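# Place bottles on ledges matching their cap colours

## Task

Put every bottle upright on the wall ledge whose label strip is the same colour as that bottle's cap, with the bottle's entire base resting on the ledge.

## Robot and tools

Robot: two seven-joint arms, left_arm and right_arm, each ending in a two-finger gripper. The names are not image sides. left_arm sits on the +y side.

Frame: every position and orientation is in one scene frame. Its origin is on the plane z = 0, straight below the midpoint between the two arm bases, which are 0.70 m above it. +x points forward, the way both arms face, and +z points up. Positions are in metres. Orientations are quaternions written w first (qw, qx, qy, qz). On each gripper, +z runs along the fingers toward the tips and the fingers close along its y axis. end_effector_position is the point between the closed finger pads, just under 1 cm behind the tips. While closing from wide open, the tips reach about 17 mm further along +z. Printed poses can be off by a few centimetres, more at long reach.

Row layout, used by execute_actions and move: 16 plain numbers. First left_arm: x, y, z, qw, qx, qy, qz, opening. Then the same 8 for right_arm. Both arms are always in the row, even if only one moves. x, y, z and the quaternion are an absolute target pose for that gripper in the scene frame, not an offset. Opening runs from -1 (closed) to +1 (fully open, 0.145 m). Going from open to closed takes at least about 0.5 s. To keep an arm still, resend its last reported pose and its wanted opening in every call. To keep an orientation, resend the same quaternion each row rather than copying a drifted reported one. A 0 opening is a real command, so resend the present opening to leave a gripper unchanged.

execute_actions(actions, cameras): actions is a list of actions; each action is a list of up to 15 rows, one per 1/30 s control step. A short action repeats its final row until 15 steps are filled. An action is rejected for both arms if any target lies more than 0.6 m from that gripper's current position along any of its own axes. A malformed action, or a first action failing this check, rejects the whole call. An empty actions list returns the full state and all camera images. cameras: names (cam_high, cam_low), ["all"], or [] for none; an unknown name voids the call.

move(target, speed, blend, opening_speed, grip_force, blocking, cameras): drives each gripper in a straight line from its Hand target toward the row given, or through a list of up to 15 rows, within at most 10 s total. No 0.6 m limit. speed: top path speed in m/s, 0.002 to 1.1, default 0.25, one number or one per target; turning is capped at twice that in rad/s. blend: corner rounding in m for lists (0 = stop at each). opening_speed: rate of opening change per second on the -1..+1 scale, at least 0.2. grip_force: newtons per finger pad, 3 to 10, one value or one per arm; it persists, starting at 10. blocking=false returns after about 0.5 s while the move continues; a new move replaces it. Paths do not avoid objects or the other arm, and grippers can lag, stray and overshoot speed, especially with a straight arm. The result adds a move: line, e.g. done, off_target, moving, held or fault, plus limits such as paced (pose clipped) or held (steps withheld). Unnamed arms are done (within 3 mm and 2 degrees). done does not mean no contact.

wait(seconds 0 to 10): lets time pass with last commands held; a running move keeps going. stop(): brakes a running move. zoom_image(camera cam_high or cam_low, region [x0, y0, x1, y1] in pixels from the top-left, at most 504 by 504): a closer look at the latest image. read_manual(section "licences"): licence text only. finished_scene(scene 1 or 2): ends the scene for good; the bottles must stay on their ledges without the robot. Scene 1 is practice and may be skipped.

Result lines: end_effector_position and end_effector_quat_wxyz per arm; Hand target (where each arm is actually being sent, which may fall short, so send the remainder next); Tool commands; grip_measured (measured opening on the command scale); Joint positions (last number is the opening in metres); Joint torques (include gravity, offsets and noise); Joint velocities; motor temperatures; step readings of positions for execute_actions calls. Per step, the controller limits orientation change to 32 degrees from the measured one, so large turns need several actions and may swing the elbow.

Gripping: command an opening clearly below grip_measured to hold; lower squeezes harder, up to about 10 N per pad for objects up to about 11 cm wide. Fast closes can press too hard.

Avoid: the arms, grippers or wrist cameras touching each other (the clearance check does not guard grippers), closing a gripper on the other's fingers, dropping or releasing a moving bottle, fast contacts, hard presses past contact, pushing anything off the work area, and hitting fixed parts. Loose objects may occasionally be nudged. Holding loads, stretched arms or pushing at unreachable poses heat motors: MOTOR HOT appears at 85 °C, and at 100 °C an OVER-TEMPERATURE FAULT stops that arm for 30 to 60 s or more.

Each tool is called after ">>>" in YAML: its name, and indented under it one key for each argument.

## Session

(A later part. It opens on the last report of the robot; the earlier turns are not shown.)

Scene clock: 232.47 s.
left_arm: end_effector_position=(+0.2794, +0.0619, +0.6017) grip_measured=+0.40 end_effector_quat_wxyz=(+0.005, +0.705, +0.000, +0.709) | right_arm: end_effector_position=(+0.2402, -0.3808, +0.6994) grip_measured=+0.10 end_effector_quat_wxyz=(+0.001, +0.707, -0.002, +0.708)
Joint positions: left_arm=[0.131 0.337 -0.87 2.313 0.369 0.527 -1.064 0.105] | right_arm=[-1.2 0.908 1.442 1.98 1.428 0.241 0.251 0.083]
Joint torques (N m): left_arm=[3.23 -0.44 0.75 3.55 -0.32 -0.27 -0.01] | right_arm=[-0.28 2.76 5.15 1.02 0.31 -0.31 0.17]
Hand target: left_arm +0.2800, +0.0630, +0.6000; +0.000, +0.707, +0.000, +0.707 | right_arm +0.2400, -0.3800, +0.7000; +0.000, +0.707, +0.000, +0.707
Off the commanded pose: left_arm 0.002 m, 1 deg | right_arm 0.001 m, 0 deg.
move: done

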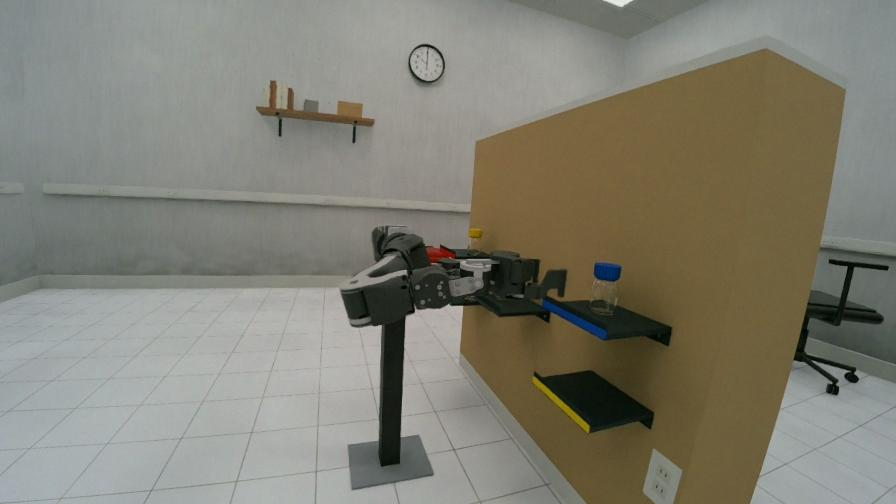

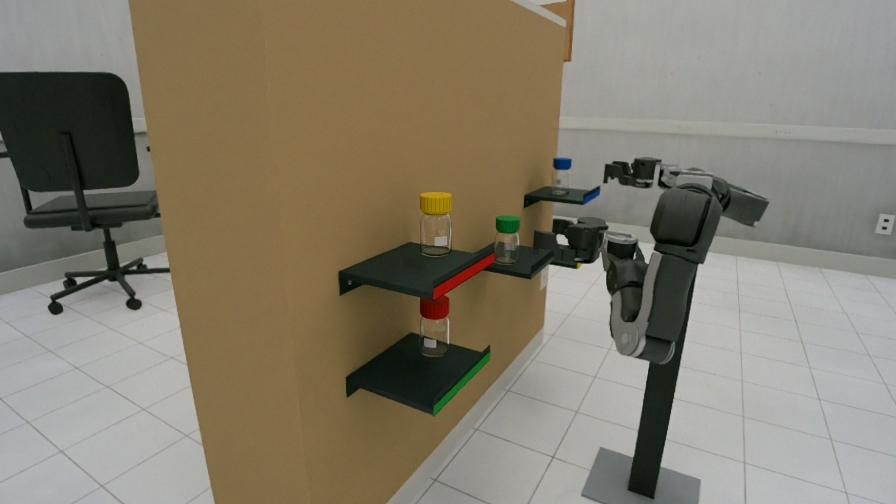

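>>> move:
  target:
    - [0.29,0.063,0.592,0,0.7071,0,0.7071,0.4,0.235,-0.36,0.60,0,0.7071,0,0.7071,0.1]
    - [0.325,0.065,0.590,0,0.7071,0,0.7071,0.4,0.24,-0.26,0.44,0,0.7071,0,0.7071,0.4]
  speed: 0.15
  blend: [0.01,0]
  cameras: ["all"]

>>> zoom_image:
  camera: "cam_high"
  region: [430, 230, 570, 330]

>>> zoom_image:
  camera: "cam_low"
  region: [460, 180, 600, 300]

Scene clock: 246.40 s.
left_arm: end_effector_position=(+0.3241, +0.0655, +0.5912) grip_measured=+0.40 end_effector_quat_wxyz=(-0.001, +0.706, +0.001, +0.708) | right_arm: end_effector_position=(+0.2398, -0.2590, +0.4392) grip_measured=+0.40 end_effector_quat_wxyz=(-0.002, +0.709, -0.001, +0.706)
Joint positions: left_arm=[0.263 0.343 -0.801 2.127 0.475 0.449 -0.991 0.105] | right_arm=[-0.631 0.47 0.098 1.699 0.497 -0.468 0.037 0.105]
Joint torques (N m): left_arm=[5.39 -0.38 0.98 3.37 -0.21 -0.47 0.2] | right_arm=[0.15 3.1 2.39 3.36 0.07 -0.55 -0.02]
Hand target: left_arm +0.3250, +0.0650, +0.5900; +0.000, +0.707, +0.000, +0.707 | right_arm +0.2400, -0.2600, +0.4401; +0.000, +0.707, +0.000, +0.707
Off the commanded pose: left_arm 0.002 m, 0 deg | right_arm 0.001 m, 0 deg.
move: done

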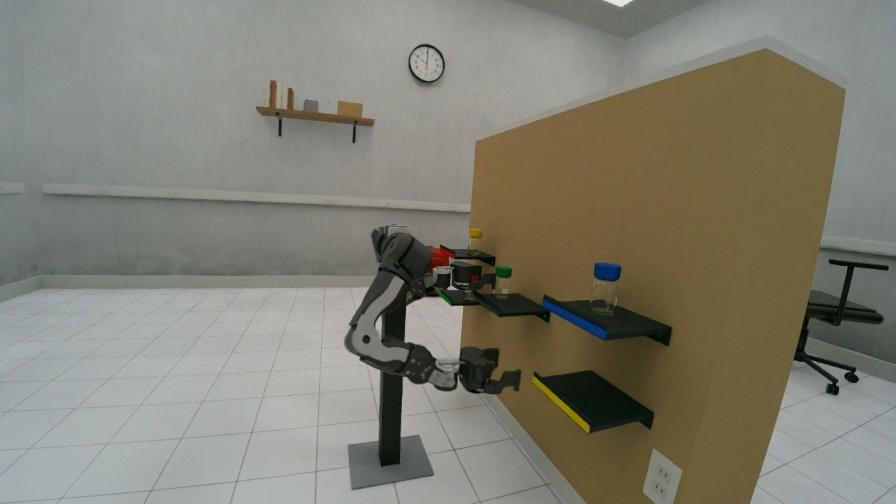

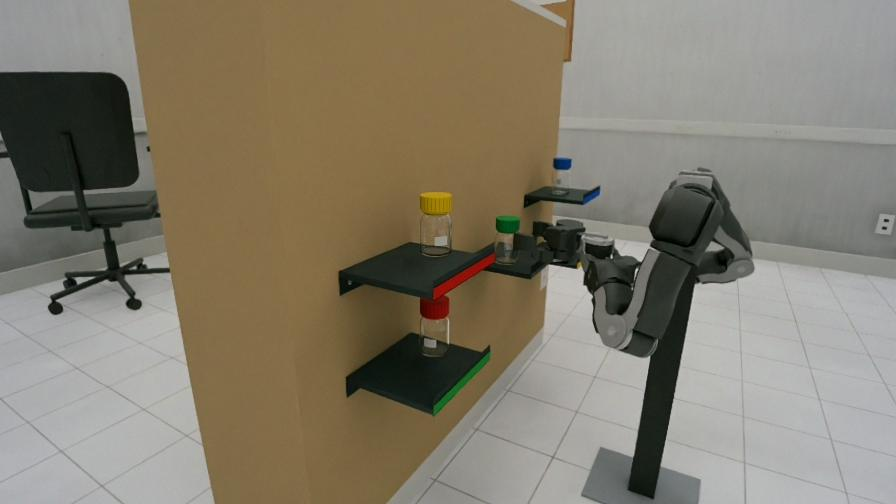

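Scaled by 3.600 from the camera's 896x504 image, which has a finer 1280x720 frame.

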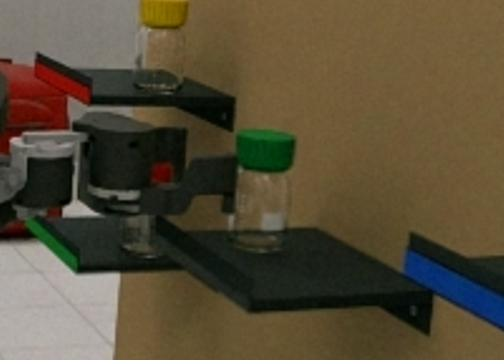

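Scaled by 3.600 from the camera's 896x504 image, which has a finer 1280x720 frame.

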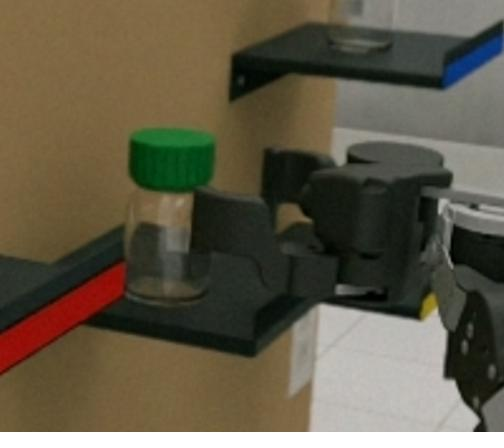

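>>> move:
  target:
    - [0.378,0.063,0.588,0,0.7071,0,0.7071,0.4,0.24,-0.26,0.44,0,0.7071,0,0.7071,0.4]
    - [0.379,0.063,0.588,0,0.7071,0,0.7071,-0.7,0.24,-0.26,0.44,0,0.7071,0,0.7071,0.4]
    - [0.379,0.063,0.64,0,0.7071,0,0.7071,-0.7,0.24,-0.26,0.44,0,0.7071,0,0.7071,0.4]
    - [0.265,0.08,0.645,0,0.7071,0,0.7071,-0.7,0.24,-0.26,0.44,0,0.7071,0,0.7071,0.4]
  speed: 0.12
  blend: [0,0,0.01,0]
  opening_speed: 0.8
  cameras: ["all"]

>>> zoom_image:
  camera: "cam_high"
  region: [430, 200, 570, 300]

>>> zoom_image:
  camera: "cam_low"
  region: [460, 180, 640, 320]

Scene clock: 271.63 s.
left_arm: end_effector_position=(+0.2660, +0.0787, +0.6441) grip_measured=-0.25 end_effector_quat_wxyz=(-0.036, +0.682, +0.033, +0.729) | right_arm: end_effector_position=(+0.2398, -0.2590, +0.4392) grip_measured=+0.40 end_effector_quat_wxyz=(-0.002, +0.709, -0.001, +0.706)
Joint positions: left_arm=[0.222 0.28 -0.903 2.431 0.385 0.705 -1.252 0.057] | right_arm=[-0.631 0.47 0.098 1.699 0.497 -0.468 0.037 0.105]
Joint torques (N m): left_arm=[3.42 -0.75 0.09 3.84 -0.47 -0.44 -0.05] | right_arm=[0.2 3.13 2.4 3.4 0.08 -0.55 -0.03]
Hand target: left_arm +0.2655, +0.0795, +0.6447; -0.037, +0.681, +0.037, +0.731 | right_arm +0.2400, -0.2600, +0.4401; +0.000, +0.707, +0.000, +0.707
Off the commanded pose: left_arm 0.002 m, 7 deg | right_arm 0.001 m, 0 deg.
joint sent to its limit (left arm) — joint 4 (elbow), upper limit, where the elbow is as bent as it goes. The joint targets are off in orientation, not in position.
move: off_target (left_arm)

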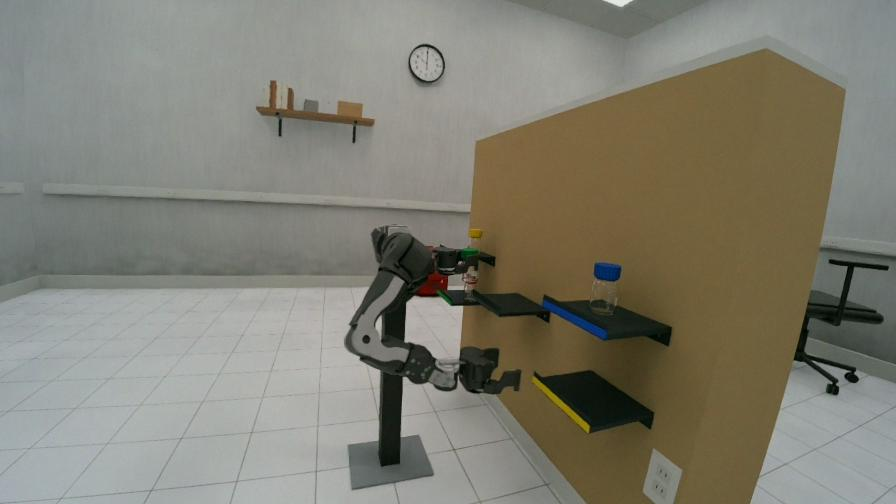

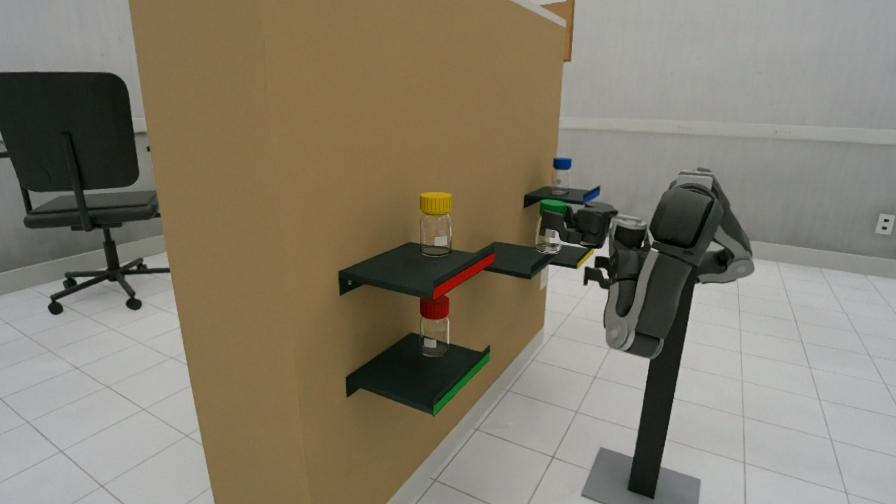

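Scaled by 3.600 from the camera's 896x504 image, which has a finer 1280x720 frame.

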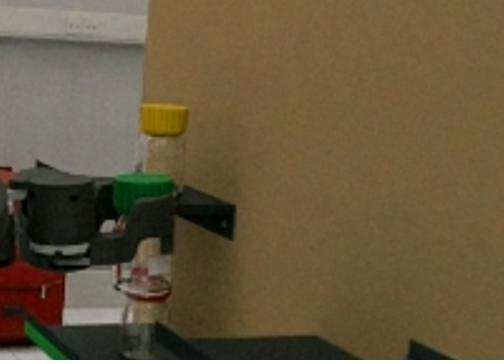

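Scaled by 2.800 from the camera's 896x504 image, which has a finer 1280x720 frame.

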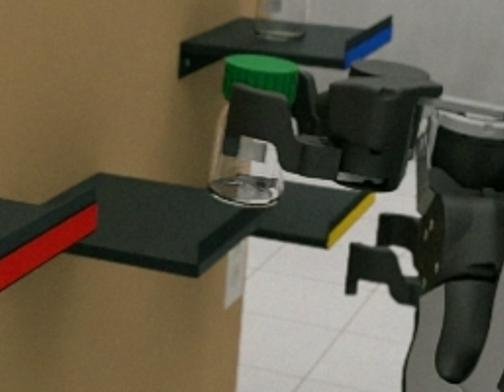

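>>> move:
  target:
    - [0.265,0.20,0.63,0,0.7071,0,0.7071,-0.7,0.24,-0.26,0.44,0,0.7071,0,0.7071,0.4]
    - [0.25,0.22,0.54,0,0.7071,0,0.7071,-0.7,0.24,-0.26,0.44,0,0.7071,0,0.7071,0.4]
    - [0.245,0.40,0.528,-0.0923,0.7010,0.0923,0.7010,-0.7,0.24,-0.26,0.44,0,0.7071,0,0.7071,0.4]
    - [0.25,0.458,0.528,-0.0923,0.7010,0.0923,0.7010,-0.7,0.24,-0.26,0.44,0,0.7071,0,0.7071,0.4]
    - [0.375,0.463,0.528,-0.0923,0.7010,0.0923,0.7010,-0.7,0.24,-0.26,0.44,0,0.7071,0,0.7071,0.4]
  speed: 0.14
  blend: [0.02,0.02,0.01,0.005,0]
  cameras: ["all"]

>>> zoom_image:
  camera: "cam_high"
  region: [430, 220, 570, 320]

>>> zoom_image:
  camera: "cam_low"
  region: [320, 220, 560, 420]

Scene clock: 292.90 s.
left_arm: end_effector_position=(+0.3752, +0.4632, +0.5276) grip_measured=-0.25 end_effector_quat_wxyz=(-0.093, +0.702, +0.095, +0.700) | right_arm: end_effector_position=(+0.2398, -0.2590, +0.4392) grip_measured=+0.40 end_effector_quat_wxyz=(-0.002, +0.709, -0.001, +0.706)
Joint positions: left_arm=[0.263 1.091 -0.406 0.994 1.229 -0.329 0.093 0.057] | right_arm=[-0.631 0.47 0.098 1.699 0.497 -0.468 0.037 0.105]
Joint torques (N m): left_arm=[5.47 8.37 2.61 1.87 0.16 -0.81 0.23] | right_arm=[0.09 3.07 2.41 3.41 0.07 -0.55 -0.05]
Hand target: left_arm +0.3750, +0.4629, +0.5279; -0.092, +0.701, +0.092, +0.701 | right_arm +0.2400, -0.2600, +0.4401; +0.000, +0.707, +0.000, +0.707
Off the commanded pose: left_arm 0.000 m, 0 deg | right_arm 0.001 m, 0 deg.
move: done

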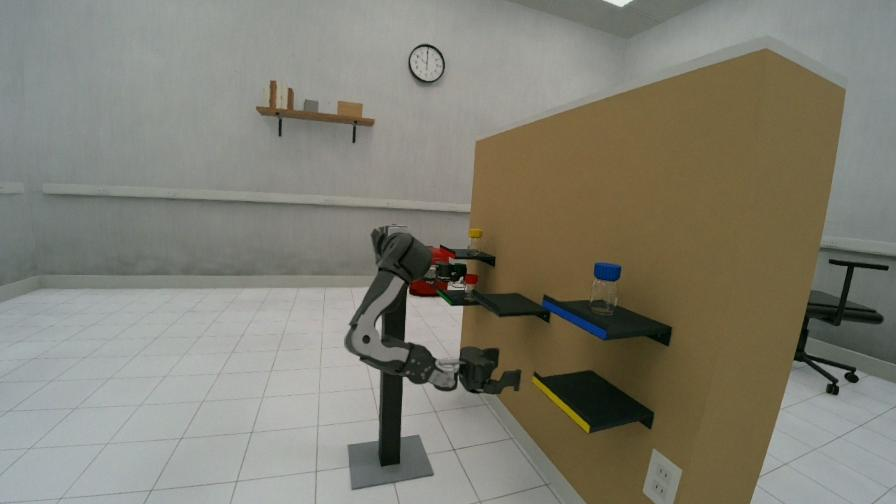

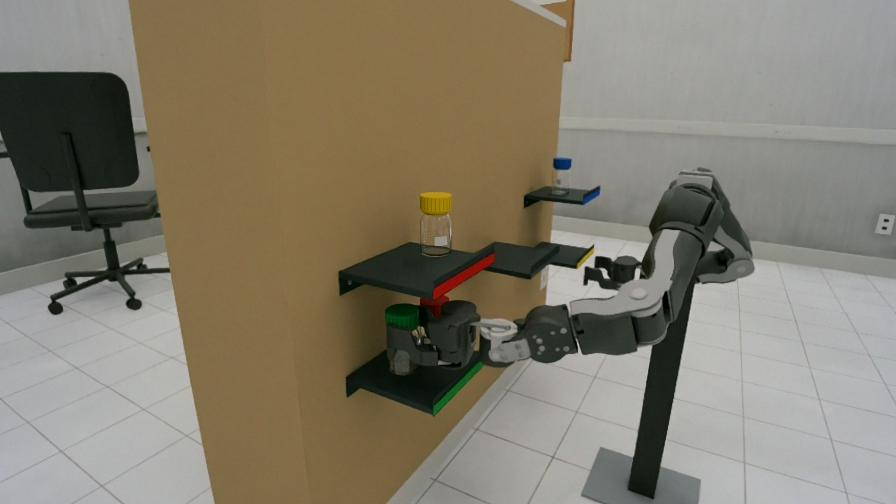

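Scaled by 3.600 from the camera's 896x504 image, which has a finer 1280x720 frame.

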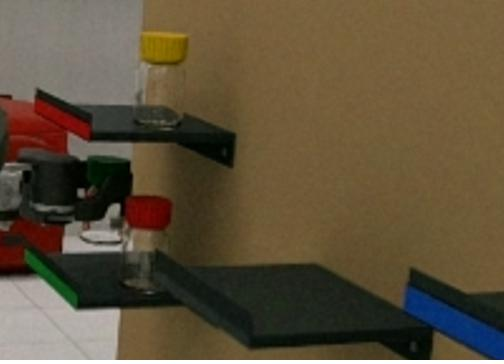

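Scaled by 2.100 from the camera's 896x504 image, which has a finer 1280x720 frame.

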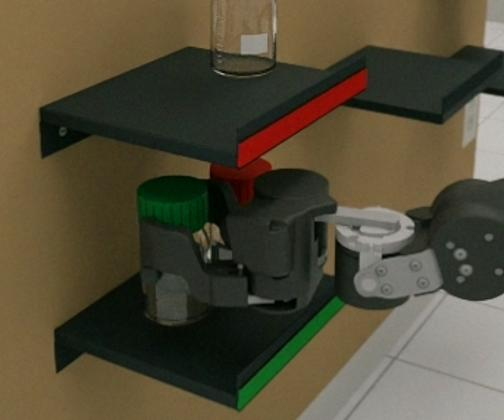

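>>> move:
  target:
    - [0.375,0.463,0.50,-0.0923,0.7010,0.0923,0.7010,-0.7,0.24,-0.26,0.44,0,0.7071,0,0.7071,0.4]
    - [0.375,0.463,0.485,-0.0923,0.7010,0.0923,0.7010,-0.7,0.24,-0.26,0.44,0,0.7071,0,0.7071,0.4]
  speed: [0.08,0.02]
  blend: [0.003,0]
  cameras: ["cam_low"]

>>> zoom_image:
  camera: "cam_low"
  region: [320, 220, 560, 420]

Scene clock: 304.87 s.
left_arm: end_effector_position=(+0.3758, +0.4668, +0.5008) grip_measured=-0.25 end_effector_quat_wxyz=(-0.099, +0.681, +0.093, +0.720) | right_arm: end_effector_position=(+0.2398, -0.2590, +0.4392) grip_measured=+0.40 end_effector_quat_wxyz=(-0.002, +0.709, -0.001, +0.706)
Joint positions: left_arm=[0.35 0.975 -0.48 0.782 1.208 -0.481 0.194 0.057] | right_arm=[-0.631 0.47 0.098 1.699 0.497 -0.468 0.037 0.105]
Joint torques (N m): left_arm=[3.97 5.76 -0.01 1.14 0.04 0.45 0.15] | right_arm=[0.04 2.91 2.45 3.45 0.09 -0.55 -0.03]
Hand target: left_arm +0.3744, +0.4627, +0.4853; -0.092, +0.701, +0.092, +0.701 | right_arm +0.2400, -0.2600, +0.4401; +0.000, +0.707, +0.000, +0.707
Off the commanded pose: left_arm 0.016 m, 3 deg | right_arm 0.001 m, 0 deg.
move: off_target (left_arm)
Images, in order (width x height): cam_low 896x504.

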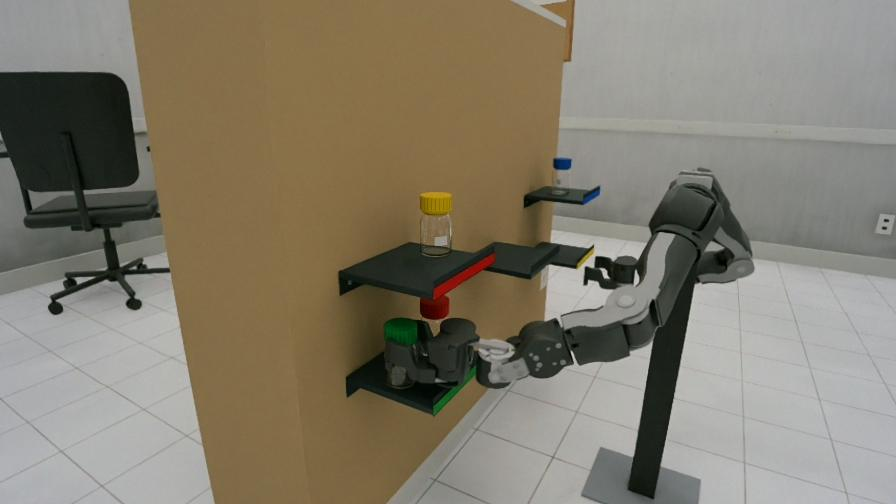

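Scaled by 2.100 from the camera's 896x504 image, which has a finer 1280x720 frame.

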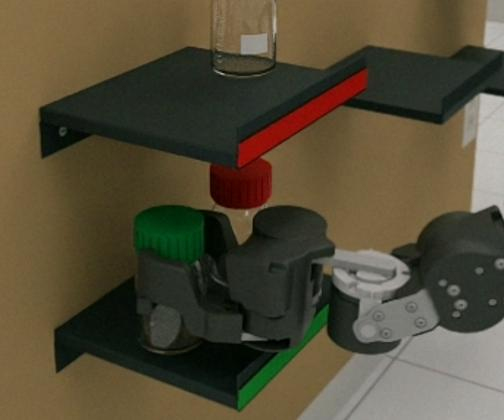

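>>> move:
  target:
    - [0.375,0.465,0.499,-0.0923,0.7010,0.0923,0.7010,-0.7,0.24,-0.26,0.44,0,0.7071,0,0.7071,0.4]
    - [0.375,0.465,0.499,-0.0923,0.7010,0.0923,0.7010,-0.1,0.24,-0.26,0.44,0,0.7071,0,0.7071,0.4]
    - [0.25,0.432,0.51,-0.0923,0.7010,0.0923,0.7010,-0.1,0.24,-0.26,0.44,0,0.7071,0,0.7071,0.4]
  speed: [0.04,0.05,0.13]
  opening_speed: 0.6
  cameras: ["all"]

>>> zoom_image:
  camera: "cam_low"
  region: [320, 180, 560, 420]

Scene clock: 325.00 s.
left_arm: end_effector_position=(+0.2500, +0.4316, +0.5098) grip_measured=-0.10 end_effector_quat_wxyz=(-0.091, +0.701, +0.091, +0.701) | right_arm: end_effector_position=(+0.2398, -0.2590, +0.4392) grip_measured=+0.40 end_effector_quat_wxyz=(-0.002, +0.709, -0.001, +0.706)
Joint positions: left_arm=[-1.038 1.254 0.276 1.527 1.391 -0.78 -0.079 0.068] | right_arm=[-0.631 0.47 0.098 1.699 0.497 -0.468 0.037 0.105]
Joint torques (N m): left_arm=[1.52 4.39 2.74 1.31 0.06 -0.64 -0.02] | right_arm=[0.17 3.26 2.43 3.49 0.07 -0.56 -0.04]
Hand target: left_arm +0.2501, +0.4319, +0.5100; -0.092, +0.701, +0.092, +0.701 | right_arm +0.2400, -0.2600, +0.4401; +0.000, +0.707, +0.000, +0.707
Off the commanded pose: left_arm 0.000 m, 0 deg | right_arm 0.001 m, 0 deg.
move: done

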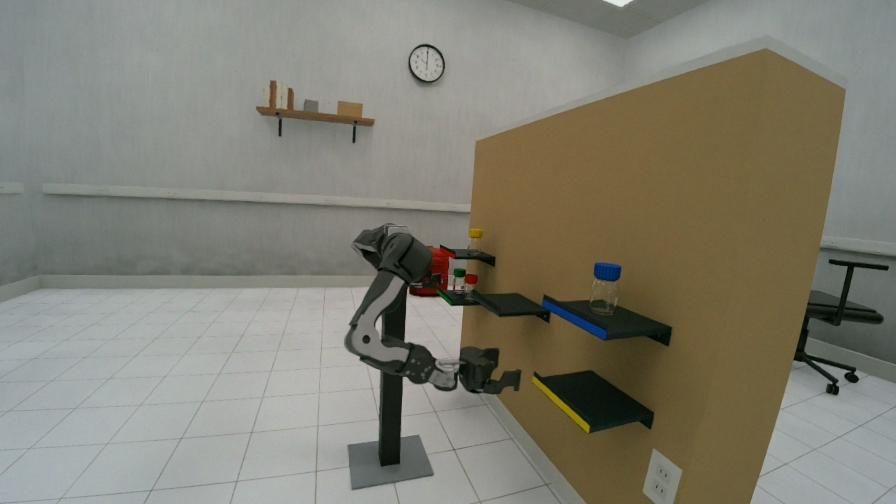

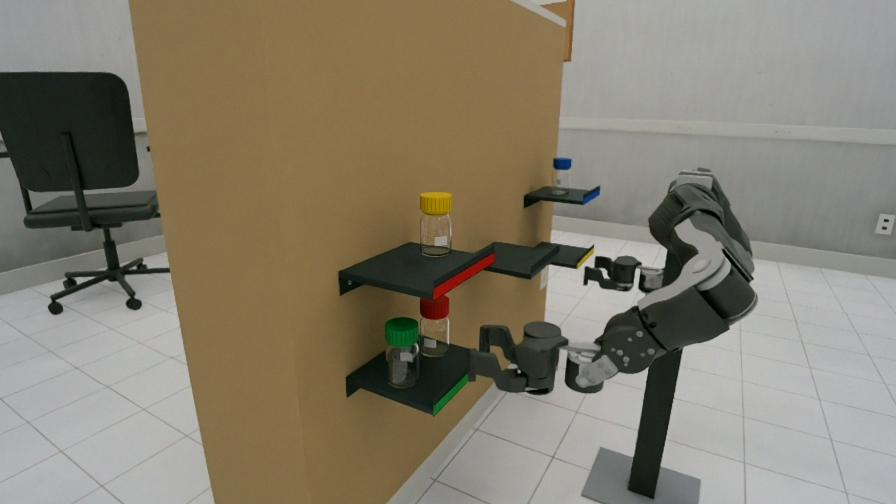

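Scaled by 2.100 from the camera's 896x504 image, which has a finer 1280x720 frame.

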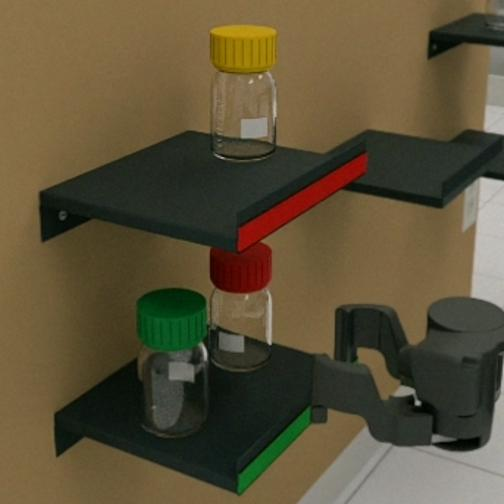

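>>> move:
  target:
    - [0.23,0.42,0.60,0,0.7071,0,0.7071,-0.1,0.24,-0.26,0.44,0,0.7071,0,0.7071,0.4]
    - [0.24,0.342,0.688,0,0.7071,0,0.7071,0.4,0.24,-0.26,0.44,0,0.7071,0,0.7071,0.4]
    - [0.391,0.340,0.688,0,0.7071,0,0.7071,0.4,0.24,-0.26,0.44,0,0.7071,0,0.7071,0.4]
    - [0.391,0.340,0.688,0,0.7071,0,0.7071,-0.7,0.24,-0.26,0.44,0,0.7071,0,0.7071,0.4]
    - [0.391,0.340,0.738,0,0.7071,0,0.7071,-0.7,0.24,-0.26,0.44,0,0.7071,0,0.7071,0.4]
  speed: [0.16,0.16,0.12,0.1,0.08]
  blend: [0.02,0,0,0,0]
  opening_speed: 1
  cameras: ["all"]

>>> zoom_image:
  camera: "cam_low"
  region: [360, 140, 600, 340]

>>> zoom_image:
  camera: "cam_high"
  region: [430, 190, 570, 290]

Scene clock: 347.40 s.
left_arm: end_effector_position=(+0.3910, +0.3400, +0.7354) grip_measured=-0.24 end_effector_quat_wxyz=(-0.004, +0.709, -0.005, +0.705) | right_arm: end_effector_position=(+0.2398, -0.2590, +0.4392) grip_measured=+0.40 end_effector_quat_wxyz=(-0.002, +0.709, -0.001, +0.706)
Joint positions: left_arm=[-1.398 1.651 1.572 1.642 1.584 0.18 -0.15 0.058] | right_arm=[-0.631 0.47 0.098 1.699 0.497 -0.468 0.037 0.105]
Joint torques (N m): left_arm=[6.13 1.73 4.07 -0.09 0.12 -0.81 0.09] | right_arm=[0.22 3.15 2.43 3.38 0.07 -0.55 -0.03]
Hand target: left_arm +0.3910, +0.3400, +0.7379; -0.003, +0.706, -0.004, +0.708 | right_arm +0.2400, -0.2600, +0.4401; +0.000, +0.707, +0.000, +0.707
Off the commanded pose: left_arm 0.003 m, 1 deg | right_arm 0.001 m, 0 deg.
joint sent to its limit (left arm) — joint 3 (upper arm roll), upper limit; joint 5 (forearm roll), upper limit. The joint targets still meet the commanded pose.
move: done; target 4's new opening was sent with left_arm's hand 0.004 m and 1 deg from that target

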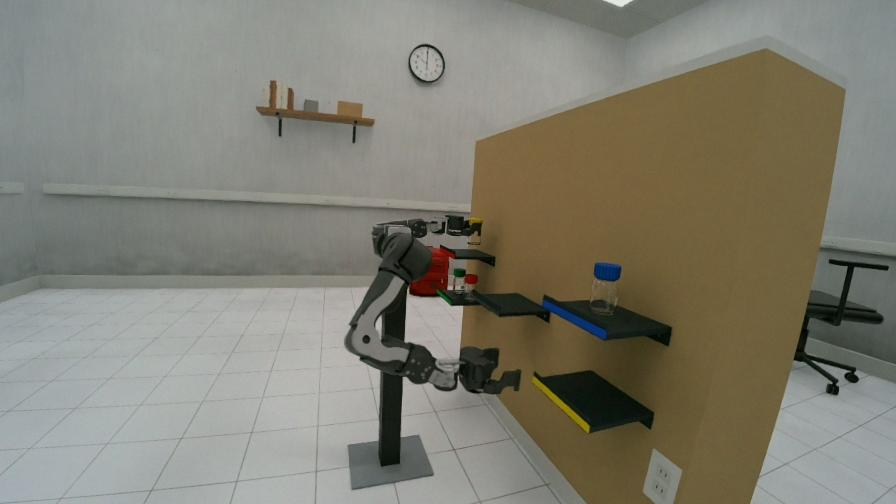

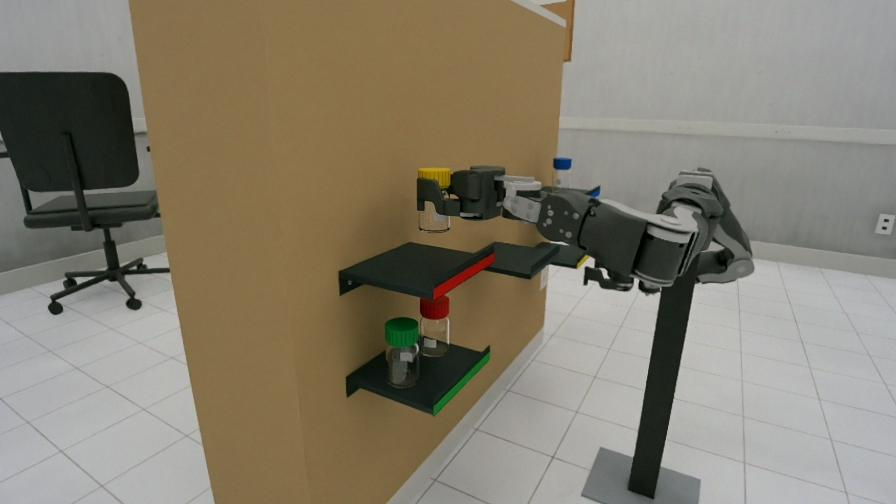

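Scaled by 2.100 from the camera's 896x504 image, which has a finer 1280x720 frame.

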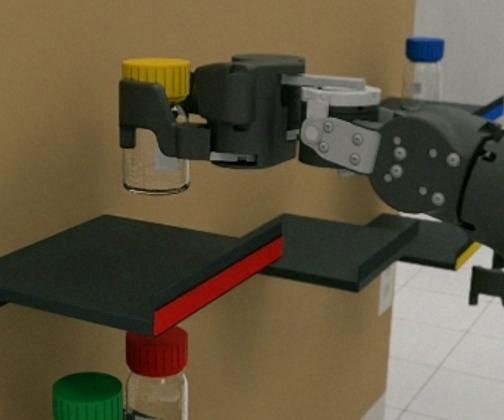

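Scaled by 3.600 from the camera's 896x504 image, which has a finer 1280x720 frame.

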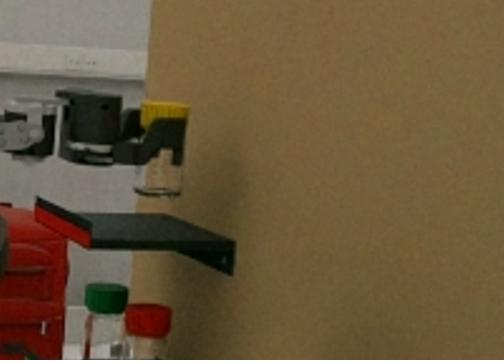

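>>> move:
  target:
    - [0.25,0.34,0.735,0,0.7071,0,0.7071,-0.7,0.24,-0.26,0.44,0,0.7071,0,0.7071,0.4]
    - [0.265,0.20,0.65,0,0.7071,0,0.7071,-0.7,0.24,-0.26,0.44,0,0.7071,0,0.7071,0.4]
    - [0.29,0.07,0.645,0,0.7071,0,0.7071,-0.7,0.24,-0.26,0.44,0,0.7071,0,0.7071,0.4]
    - [0.375,0.035,0.64,0,0.7071,0,0.7071,-0.7,0.24,-0.26,0.44,0,0.7071,0,0.7071,0.4]
  speed: 0.14
  blend: [0.02,0.02,0.01,0]
  cameras: ["all"]

>>> zoom_image:
  camera: "cam_low"
  region: [440, 160, 640, 320]

>>> zoom_image:
  camera: "cam_high"
  region: [430, 220, 570, 320]

Scene clock: 363.83 s.
left_arm: end_effector_position=(+0.3399, +0.0751, +0.6476) grip_measured=-0.24 end_effector_quat_wxyz=(+0.236, +0.708, -0.267, +0.610) | right_arm: end_effector_position=(+0.2398, -0.2590, +0.4392) grip_measured=+0.40 end_effector_quat_wxyz=(-0.002, +0.709, -0.001, +0.706)
Joint positions: left_arm=[-1.407 2.011 1.244 2.068 1.584 -0.049 -0.196 0.058] | right_arm=[-0.631 0.47 0.098 1.699 0.497 -0.468 0.037 0.105]
Joint torques (N m): left_arm=[5.97 0.78 4.01 0.5 0.1 -0.79 0.23] | right_arm=[0.28 3.13 2.45 3.41 0.07 -0.54 -0.03]
Hand target: left_arm +0.3394, +0.0741, +0.6491; +0.240, +0.705, -0.266, +0.611 | right_arm +0.2400, -0.2600, +0.4401; +0.000, +0.707, +0.000, +0.707
Off the commanded pose: left_arm 0.054 m, 43 deg; orientation clipped | right_arm 0.001 m, 0 deg.
joint read past its limit (left arm) — joint 2 (shoulder roll), upper limit.
joint sent to its limit (left arm) — joint 1 (shoulder pitch), lower limit; joint 2 (shoulder roll), upper limit; joint 5 (forearm roll), upper limit. The joint targets are off in position and orientation.
move: off_target (left_arm); limits=paced

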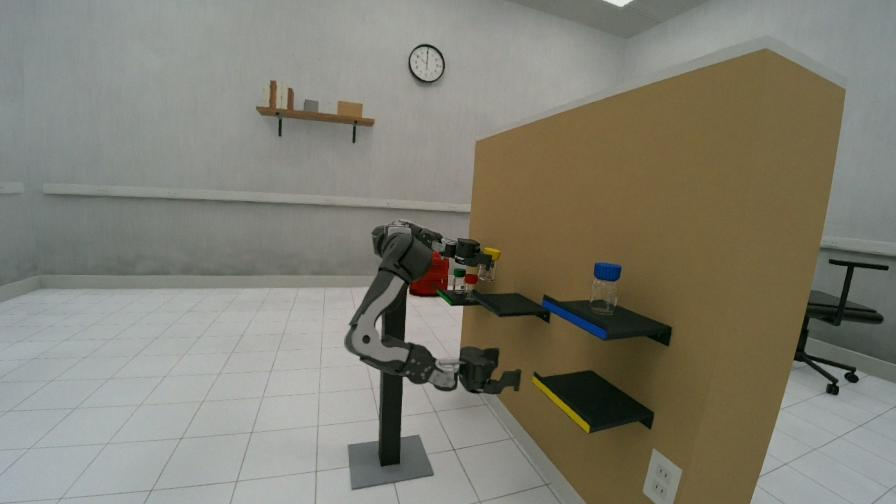

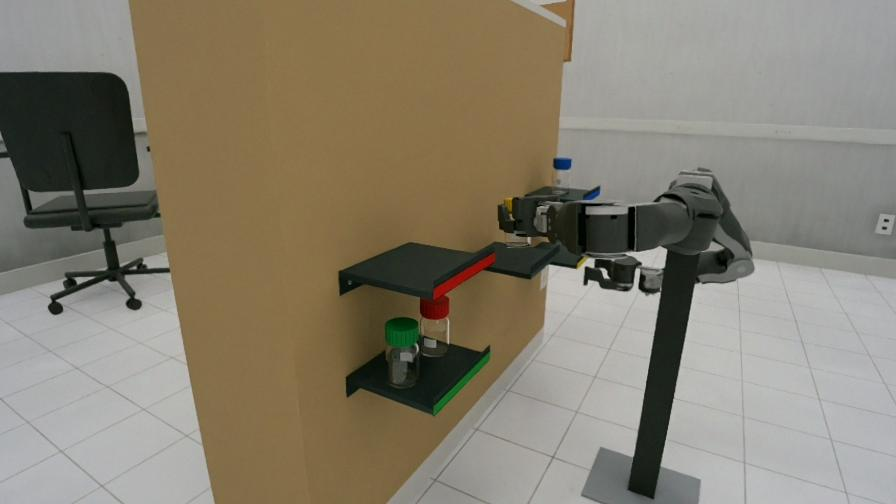

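Scaled by 2.520 from the camera's 896x504 image, which has a finer 1280x720 frame.

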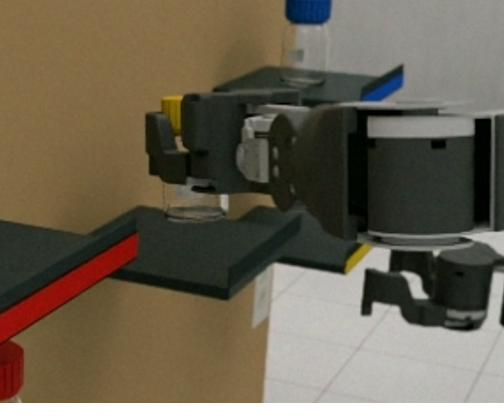

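Scaled by 3.600 from the camera's 896x504 image, which has a finer 1280x720 frame.

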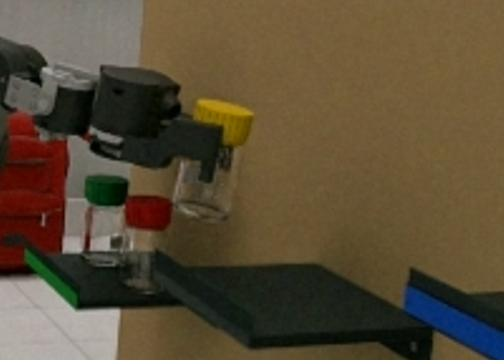

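>>> move:
  target:
    - [0.265,0.20,0.66,0,0.7071,0,0.7071,-0.7,0.24,-0.26,0.44,0,0.7071,0,0.7071,0.4]
    - [0.25,0.30,0.64,0,0.7071,0,0.7071,-0.7,0.24,-0.26,0.44,0,0.7071,0,0.7071,0.4]
    - [0.25,0.30,0.54,0,0.7071,0,0.7071,-0.7,0.24,-0.26,0.44,0,0.7071,0,0.7071,0.4]
  speed: 0.14
  blend: [0.01,0.02,0]
  cameras: ["all"]

Scene clock: 387.03 s.
left_arm: end_effector_position=(+0.2499, +0.2997, +0.5383) grip_measured=-0.24 end_effector_quat_wxyz=(+0.000, +0.711, -0.001, +0.703) | right_arm: end_effector_position=(+0.2398, -0.2590, +0.4392) grip_measured=+0.40 end_effector_quat_wxyz=(-0.002, +0.709, -0.001, +0.706)
Joint positions: left_arm=[-1.124 1.095 0.404 2.024 0.982 -0.54 -0.267 0.058] | right_arm=[-0.631 0.47 0.098 1.699 0.497 -0.468 0.037 0.105]
Joint torques (N m): left_arm=[1.62 2.2 2.09 2.82 -0.07 -0.89 0.08] | right_arm=[0.22 3.1 2.36 3.41 0.08 -0.57 -0.05]
Hand target: left_arm +0.2500, +0.3000, +0.5399; +0.000, +0.707, +0.000, +0.707 | right_arm +0.2400, -0.2600, +0.4401; +0.000, +0.707, +0.000, +0.707
Off the commanded pose: left_arm 0.002 m, 1 deg | right_arm 0.001 m, 0 deg.
move: done

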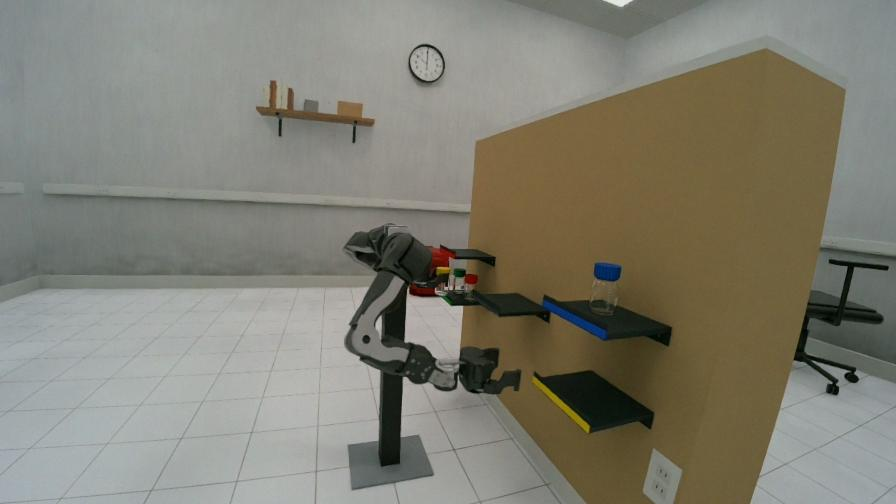

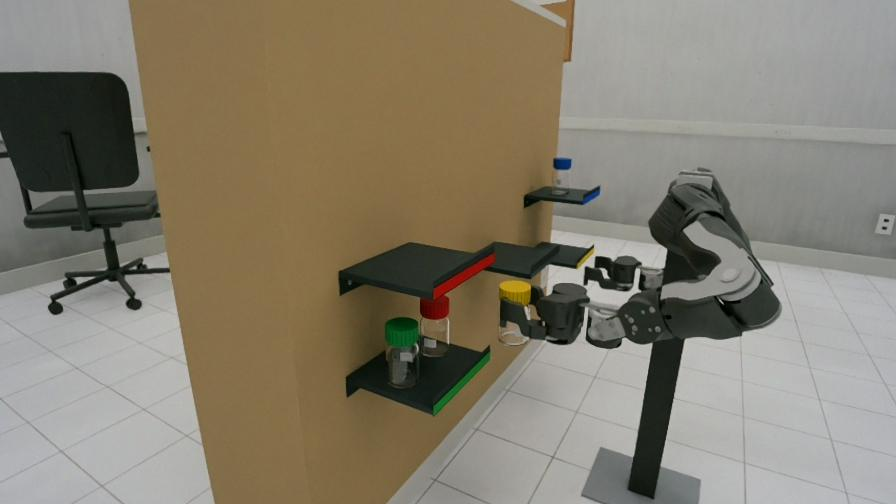

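>>> move:
  target:
    - [0.25,0.21,0.56,0,0.7071,0,0.7071,-0.7,0.24,-0.26,0.44,0,0.7071,0,0.7071,0.4]
    - [0.26,0.15,0.645,0,0.7071,0,0.7071,-0.7,0.24,-0.26,0.44,0,0.7071,0,0.7071,0.4]
    - [0.29,0.075,0.65,0,0.7071,0,0.7071,-0.7,0.24,-0.26,0.44,0,0.7071,0,0.7071,0.4]
    - [0.375,0.035,0.64,0,0.7071,0,0.7071,-0.7,0.24,-0.26,0.44,0,0.7071,0,0.7071,0.4]
  speed: 0.14
  blend: [0.02,0.02,0.01,0]
  cameras: ["all"]

>>> zoom_image:
  camera: "cam_low"
  region: [440, 160, 640, 320]

>>> zoom_image:
  camera: "cam_high"
  region: [430, 220, 570, 320]

Scene clock: 416.13 s.
left_arm: end_effector_position=(+0.3752, +0.0361, +0.6388) grip_measured=-0.24 end_effector_quat_wxyz=(-0.003, +0.709, +0.001, +0.705) | right_arm: end_effector_position=(+0.2398, -0.2590, +0.4392) grip_measured=+0.40 end_effector_quat_wxyz=(-0.002, +0.709, -0.001, +0.706)
Joint positions: left_arm=[0.558 0.119 -0.738 1.926 0.571 0.644 -0.99 0.058] | right_arm=[-0.631 0.47 0.098 1.699 0.497 -0.468 0.037 0.105]
Joint torques (N m): left_arm=[7.56 -1.41 0.62 3.97 -0.33 -0.64 0.19] | right_arm=[0.09 3.15 2.43 3.59 0.07 -0.57 -0.04]
Hand target: left_arm +0.3750, +0.0351, +0.6400; +0.000, +0.707, +0.000, +0.707 | right_arm +0.2400, -0.2600, +0.4401; +0.000, +0.707, +0.000, +0.707
Off the commanded pose: left_arm 0.002 m, 0 deg | right_arm 0.001 m, 0 deg.
move: done

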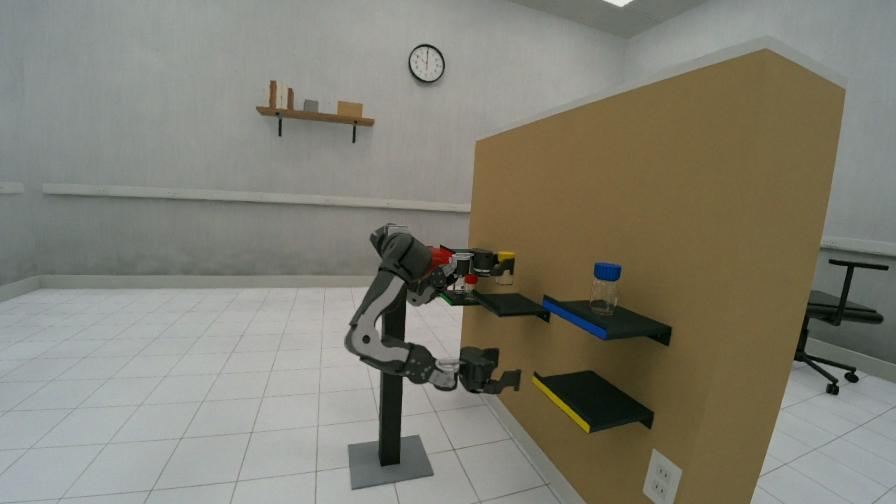

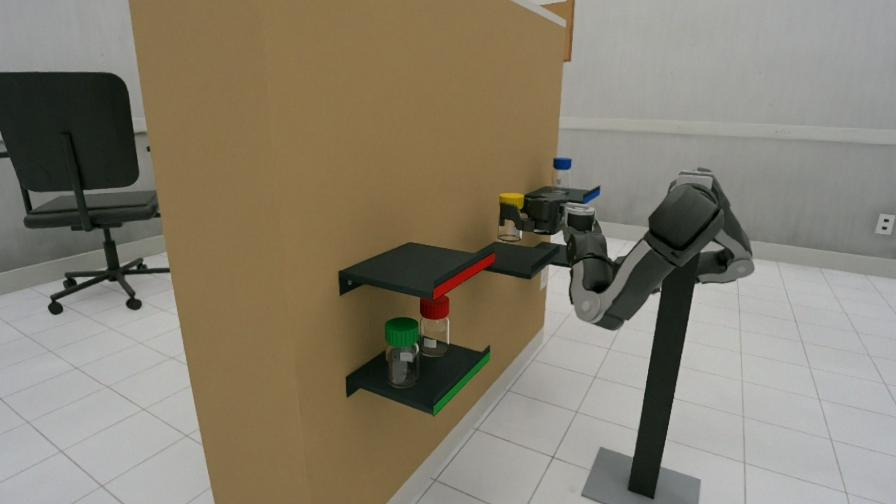

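Scaled by 2.520 from the camera's 896x504 image, which has a finer 1280x720 frame.

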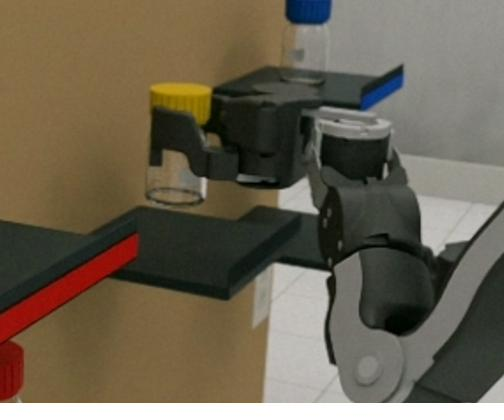

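Scaled by 3.600 from the camera's 896x504 image, which has a finer 1280x720 frame.

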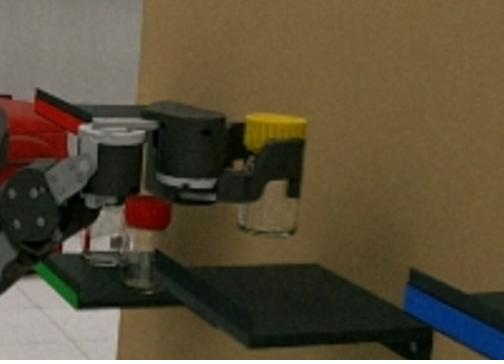

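>>> move:
  target:
    - [0.38,0.030,0.602,0,0.7071,0,0.7071,-0.7,0.24,-0.26,0.44,0,0.7071,0,0.7071,0.4]
    - [0.38,0.030,0.582,0,0.7071,0,0.7071,-0.7,0.24,-0.26,0.44,0,0.7071,0,0.7071,0.4]
  speed: [0.08,0.02]
  blend: [0.003,0]
  cameras: ["all"]

>>> zoom_image:
  camera: "cam_high"
  region: [430, 220, 570, 320]

Scene clock: 428.43 s.
left_arm: end_effector_position=(+0.3800, +0.0305, +0.5881) grip_measured=-0.24 end_effector_quat_wxyz=(+0.001, +0.702, +0.004, +0.713) | right_arm: end_effector_position=(+0.2398, -0.2590, +0.4392) grip_measured=+0.40 end_effector_quat_wxyz=(-0.002, +0.709, -0.001, +0.706)
Joint positions: left_arm=[0.492 0.188 -0.854 1.788 0.513 0.362 -0.964 0.058] | right_arm=[-0.631 0.47 0.098 1.699 0.497 -0.468 0.037 0.105]
Joint torques (N m): left_arm=[5.39 -0.67 0.66 2.97 -0.17 -0.43 0.23] | right_arm=[0.01 3.2 2.5 3.41 0.07 -0.54 -0.02]
Hand target: left_arm +0.3799, +0.0300, +0.5820; +0.000, +0.707, +0.000, +0.707 | right_arm +0.2400, -0.2600, +0.4401; +0.000, +0.707, +0.000, +0.707
Off the commanded pose: left_arm 0.006 m, 1 deg | right_arm 0.001 m, 0 deg.
move: off_target (left_arm)

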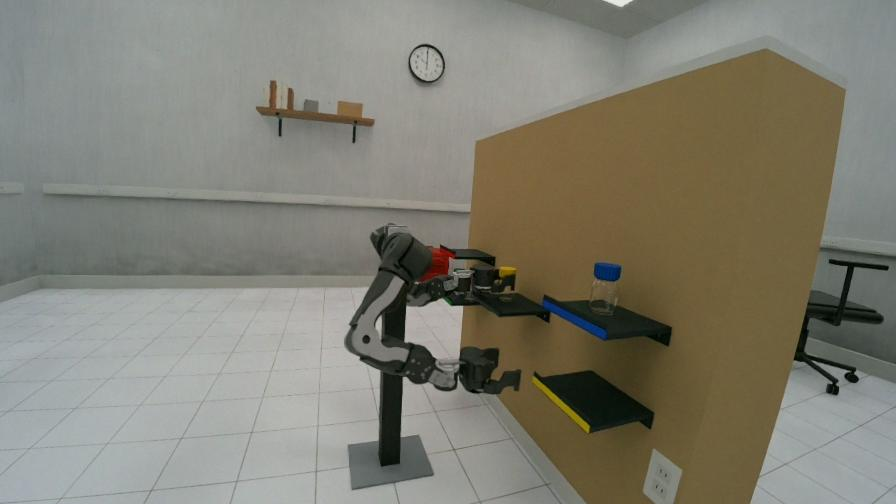

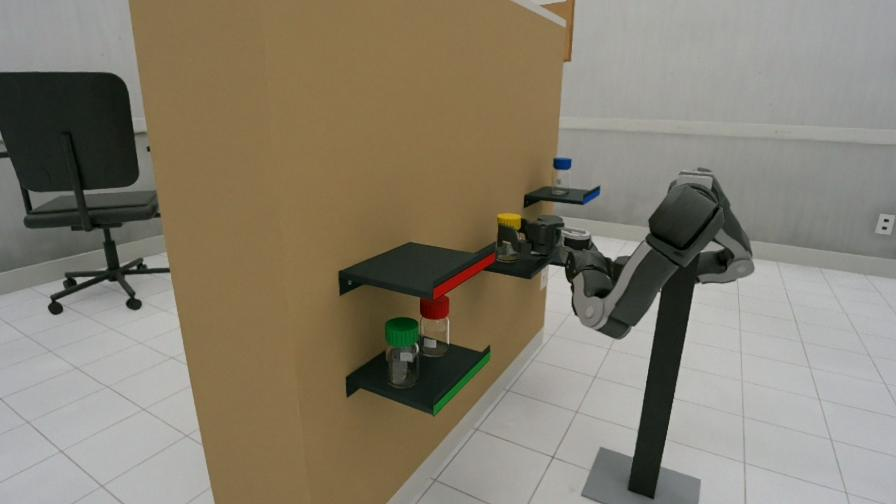

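Scaled by 3.600 from the camera's 896x504 image, which has a finer 1280x720 frame.

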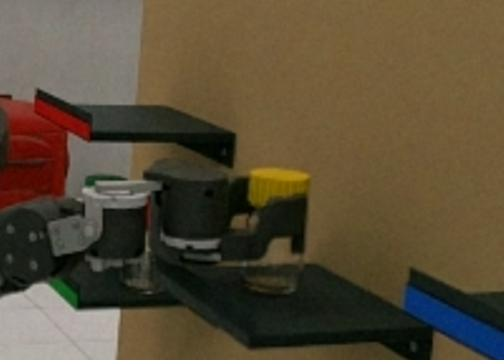

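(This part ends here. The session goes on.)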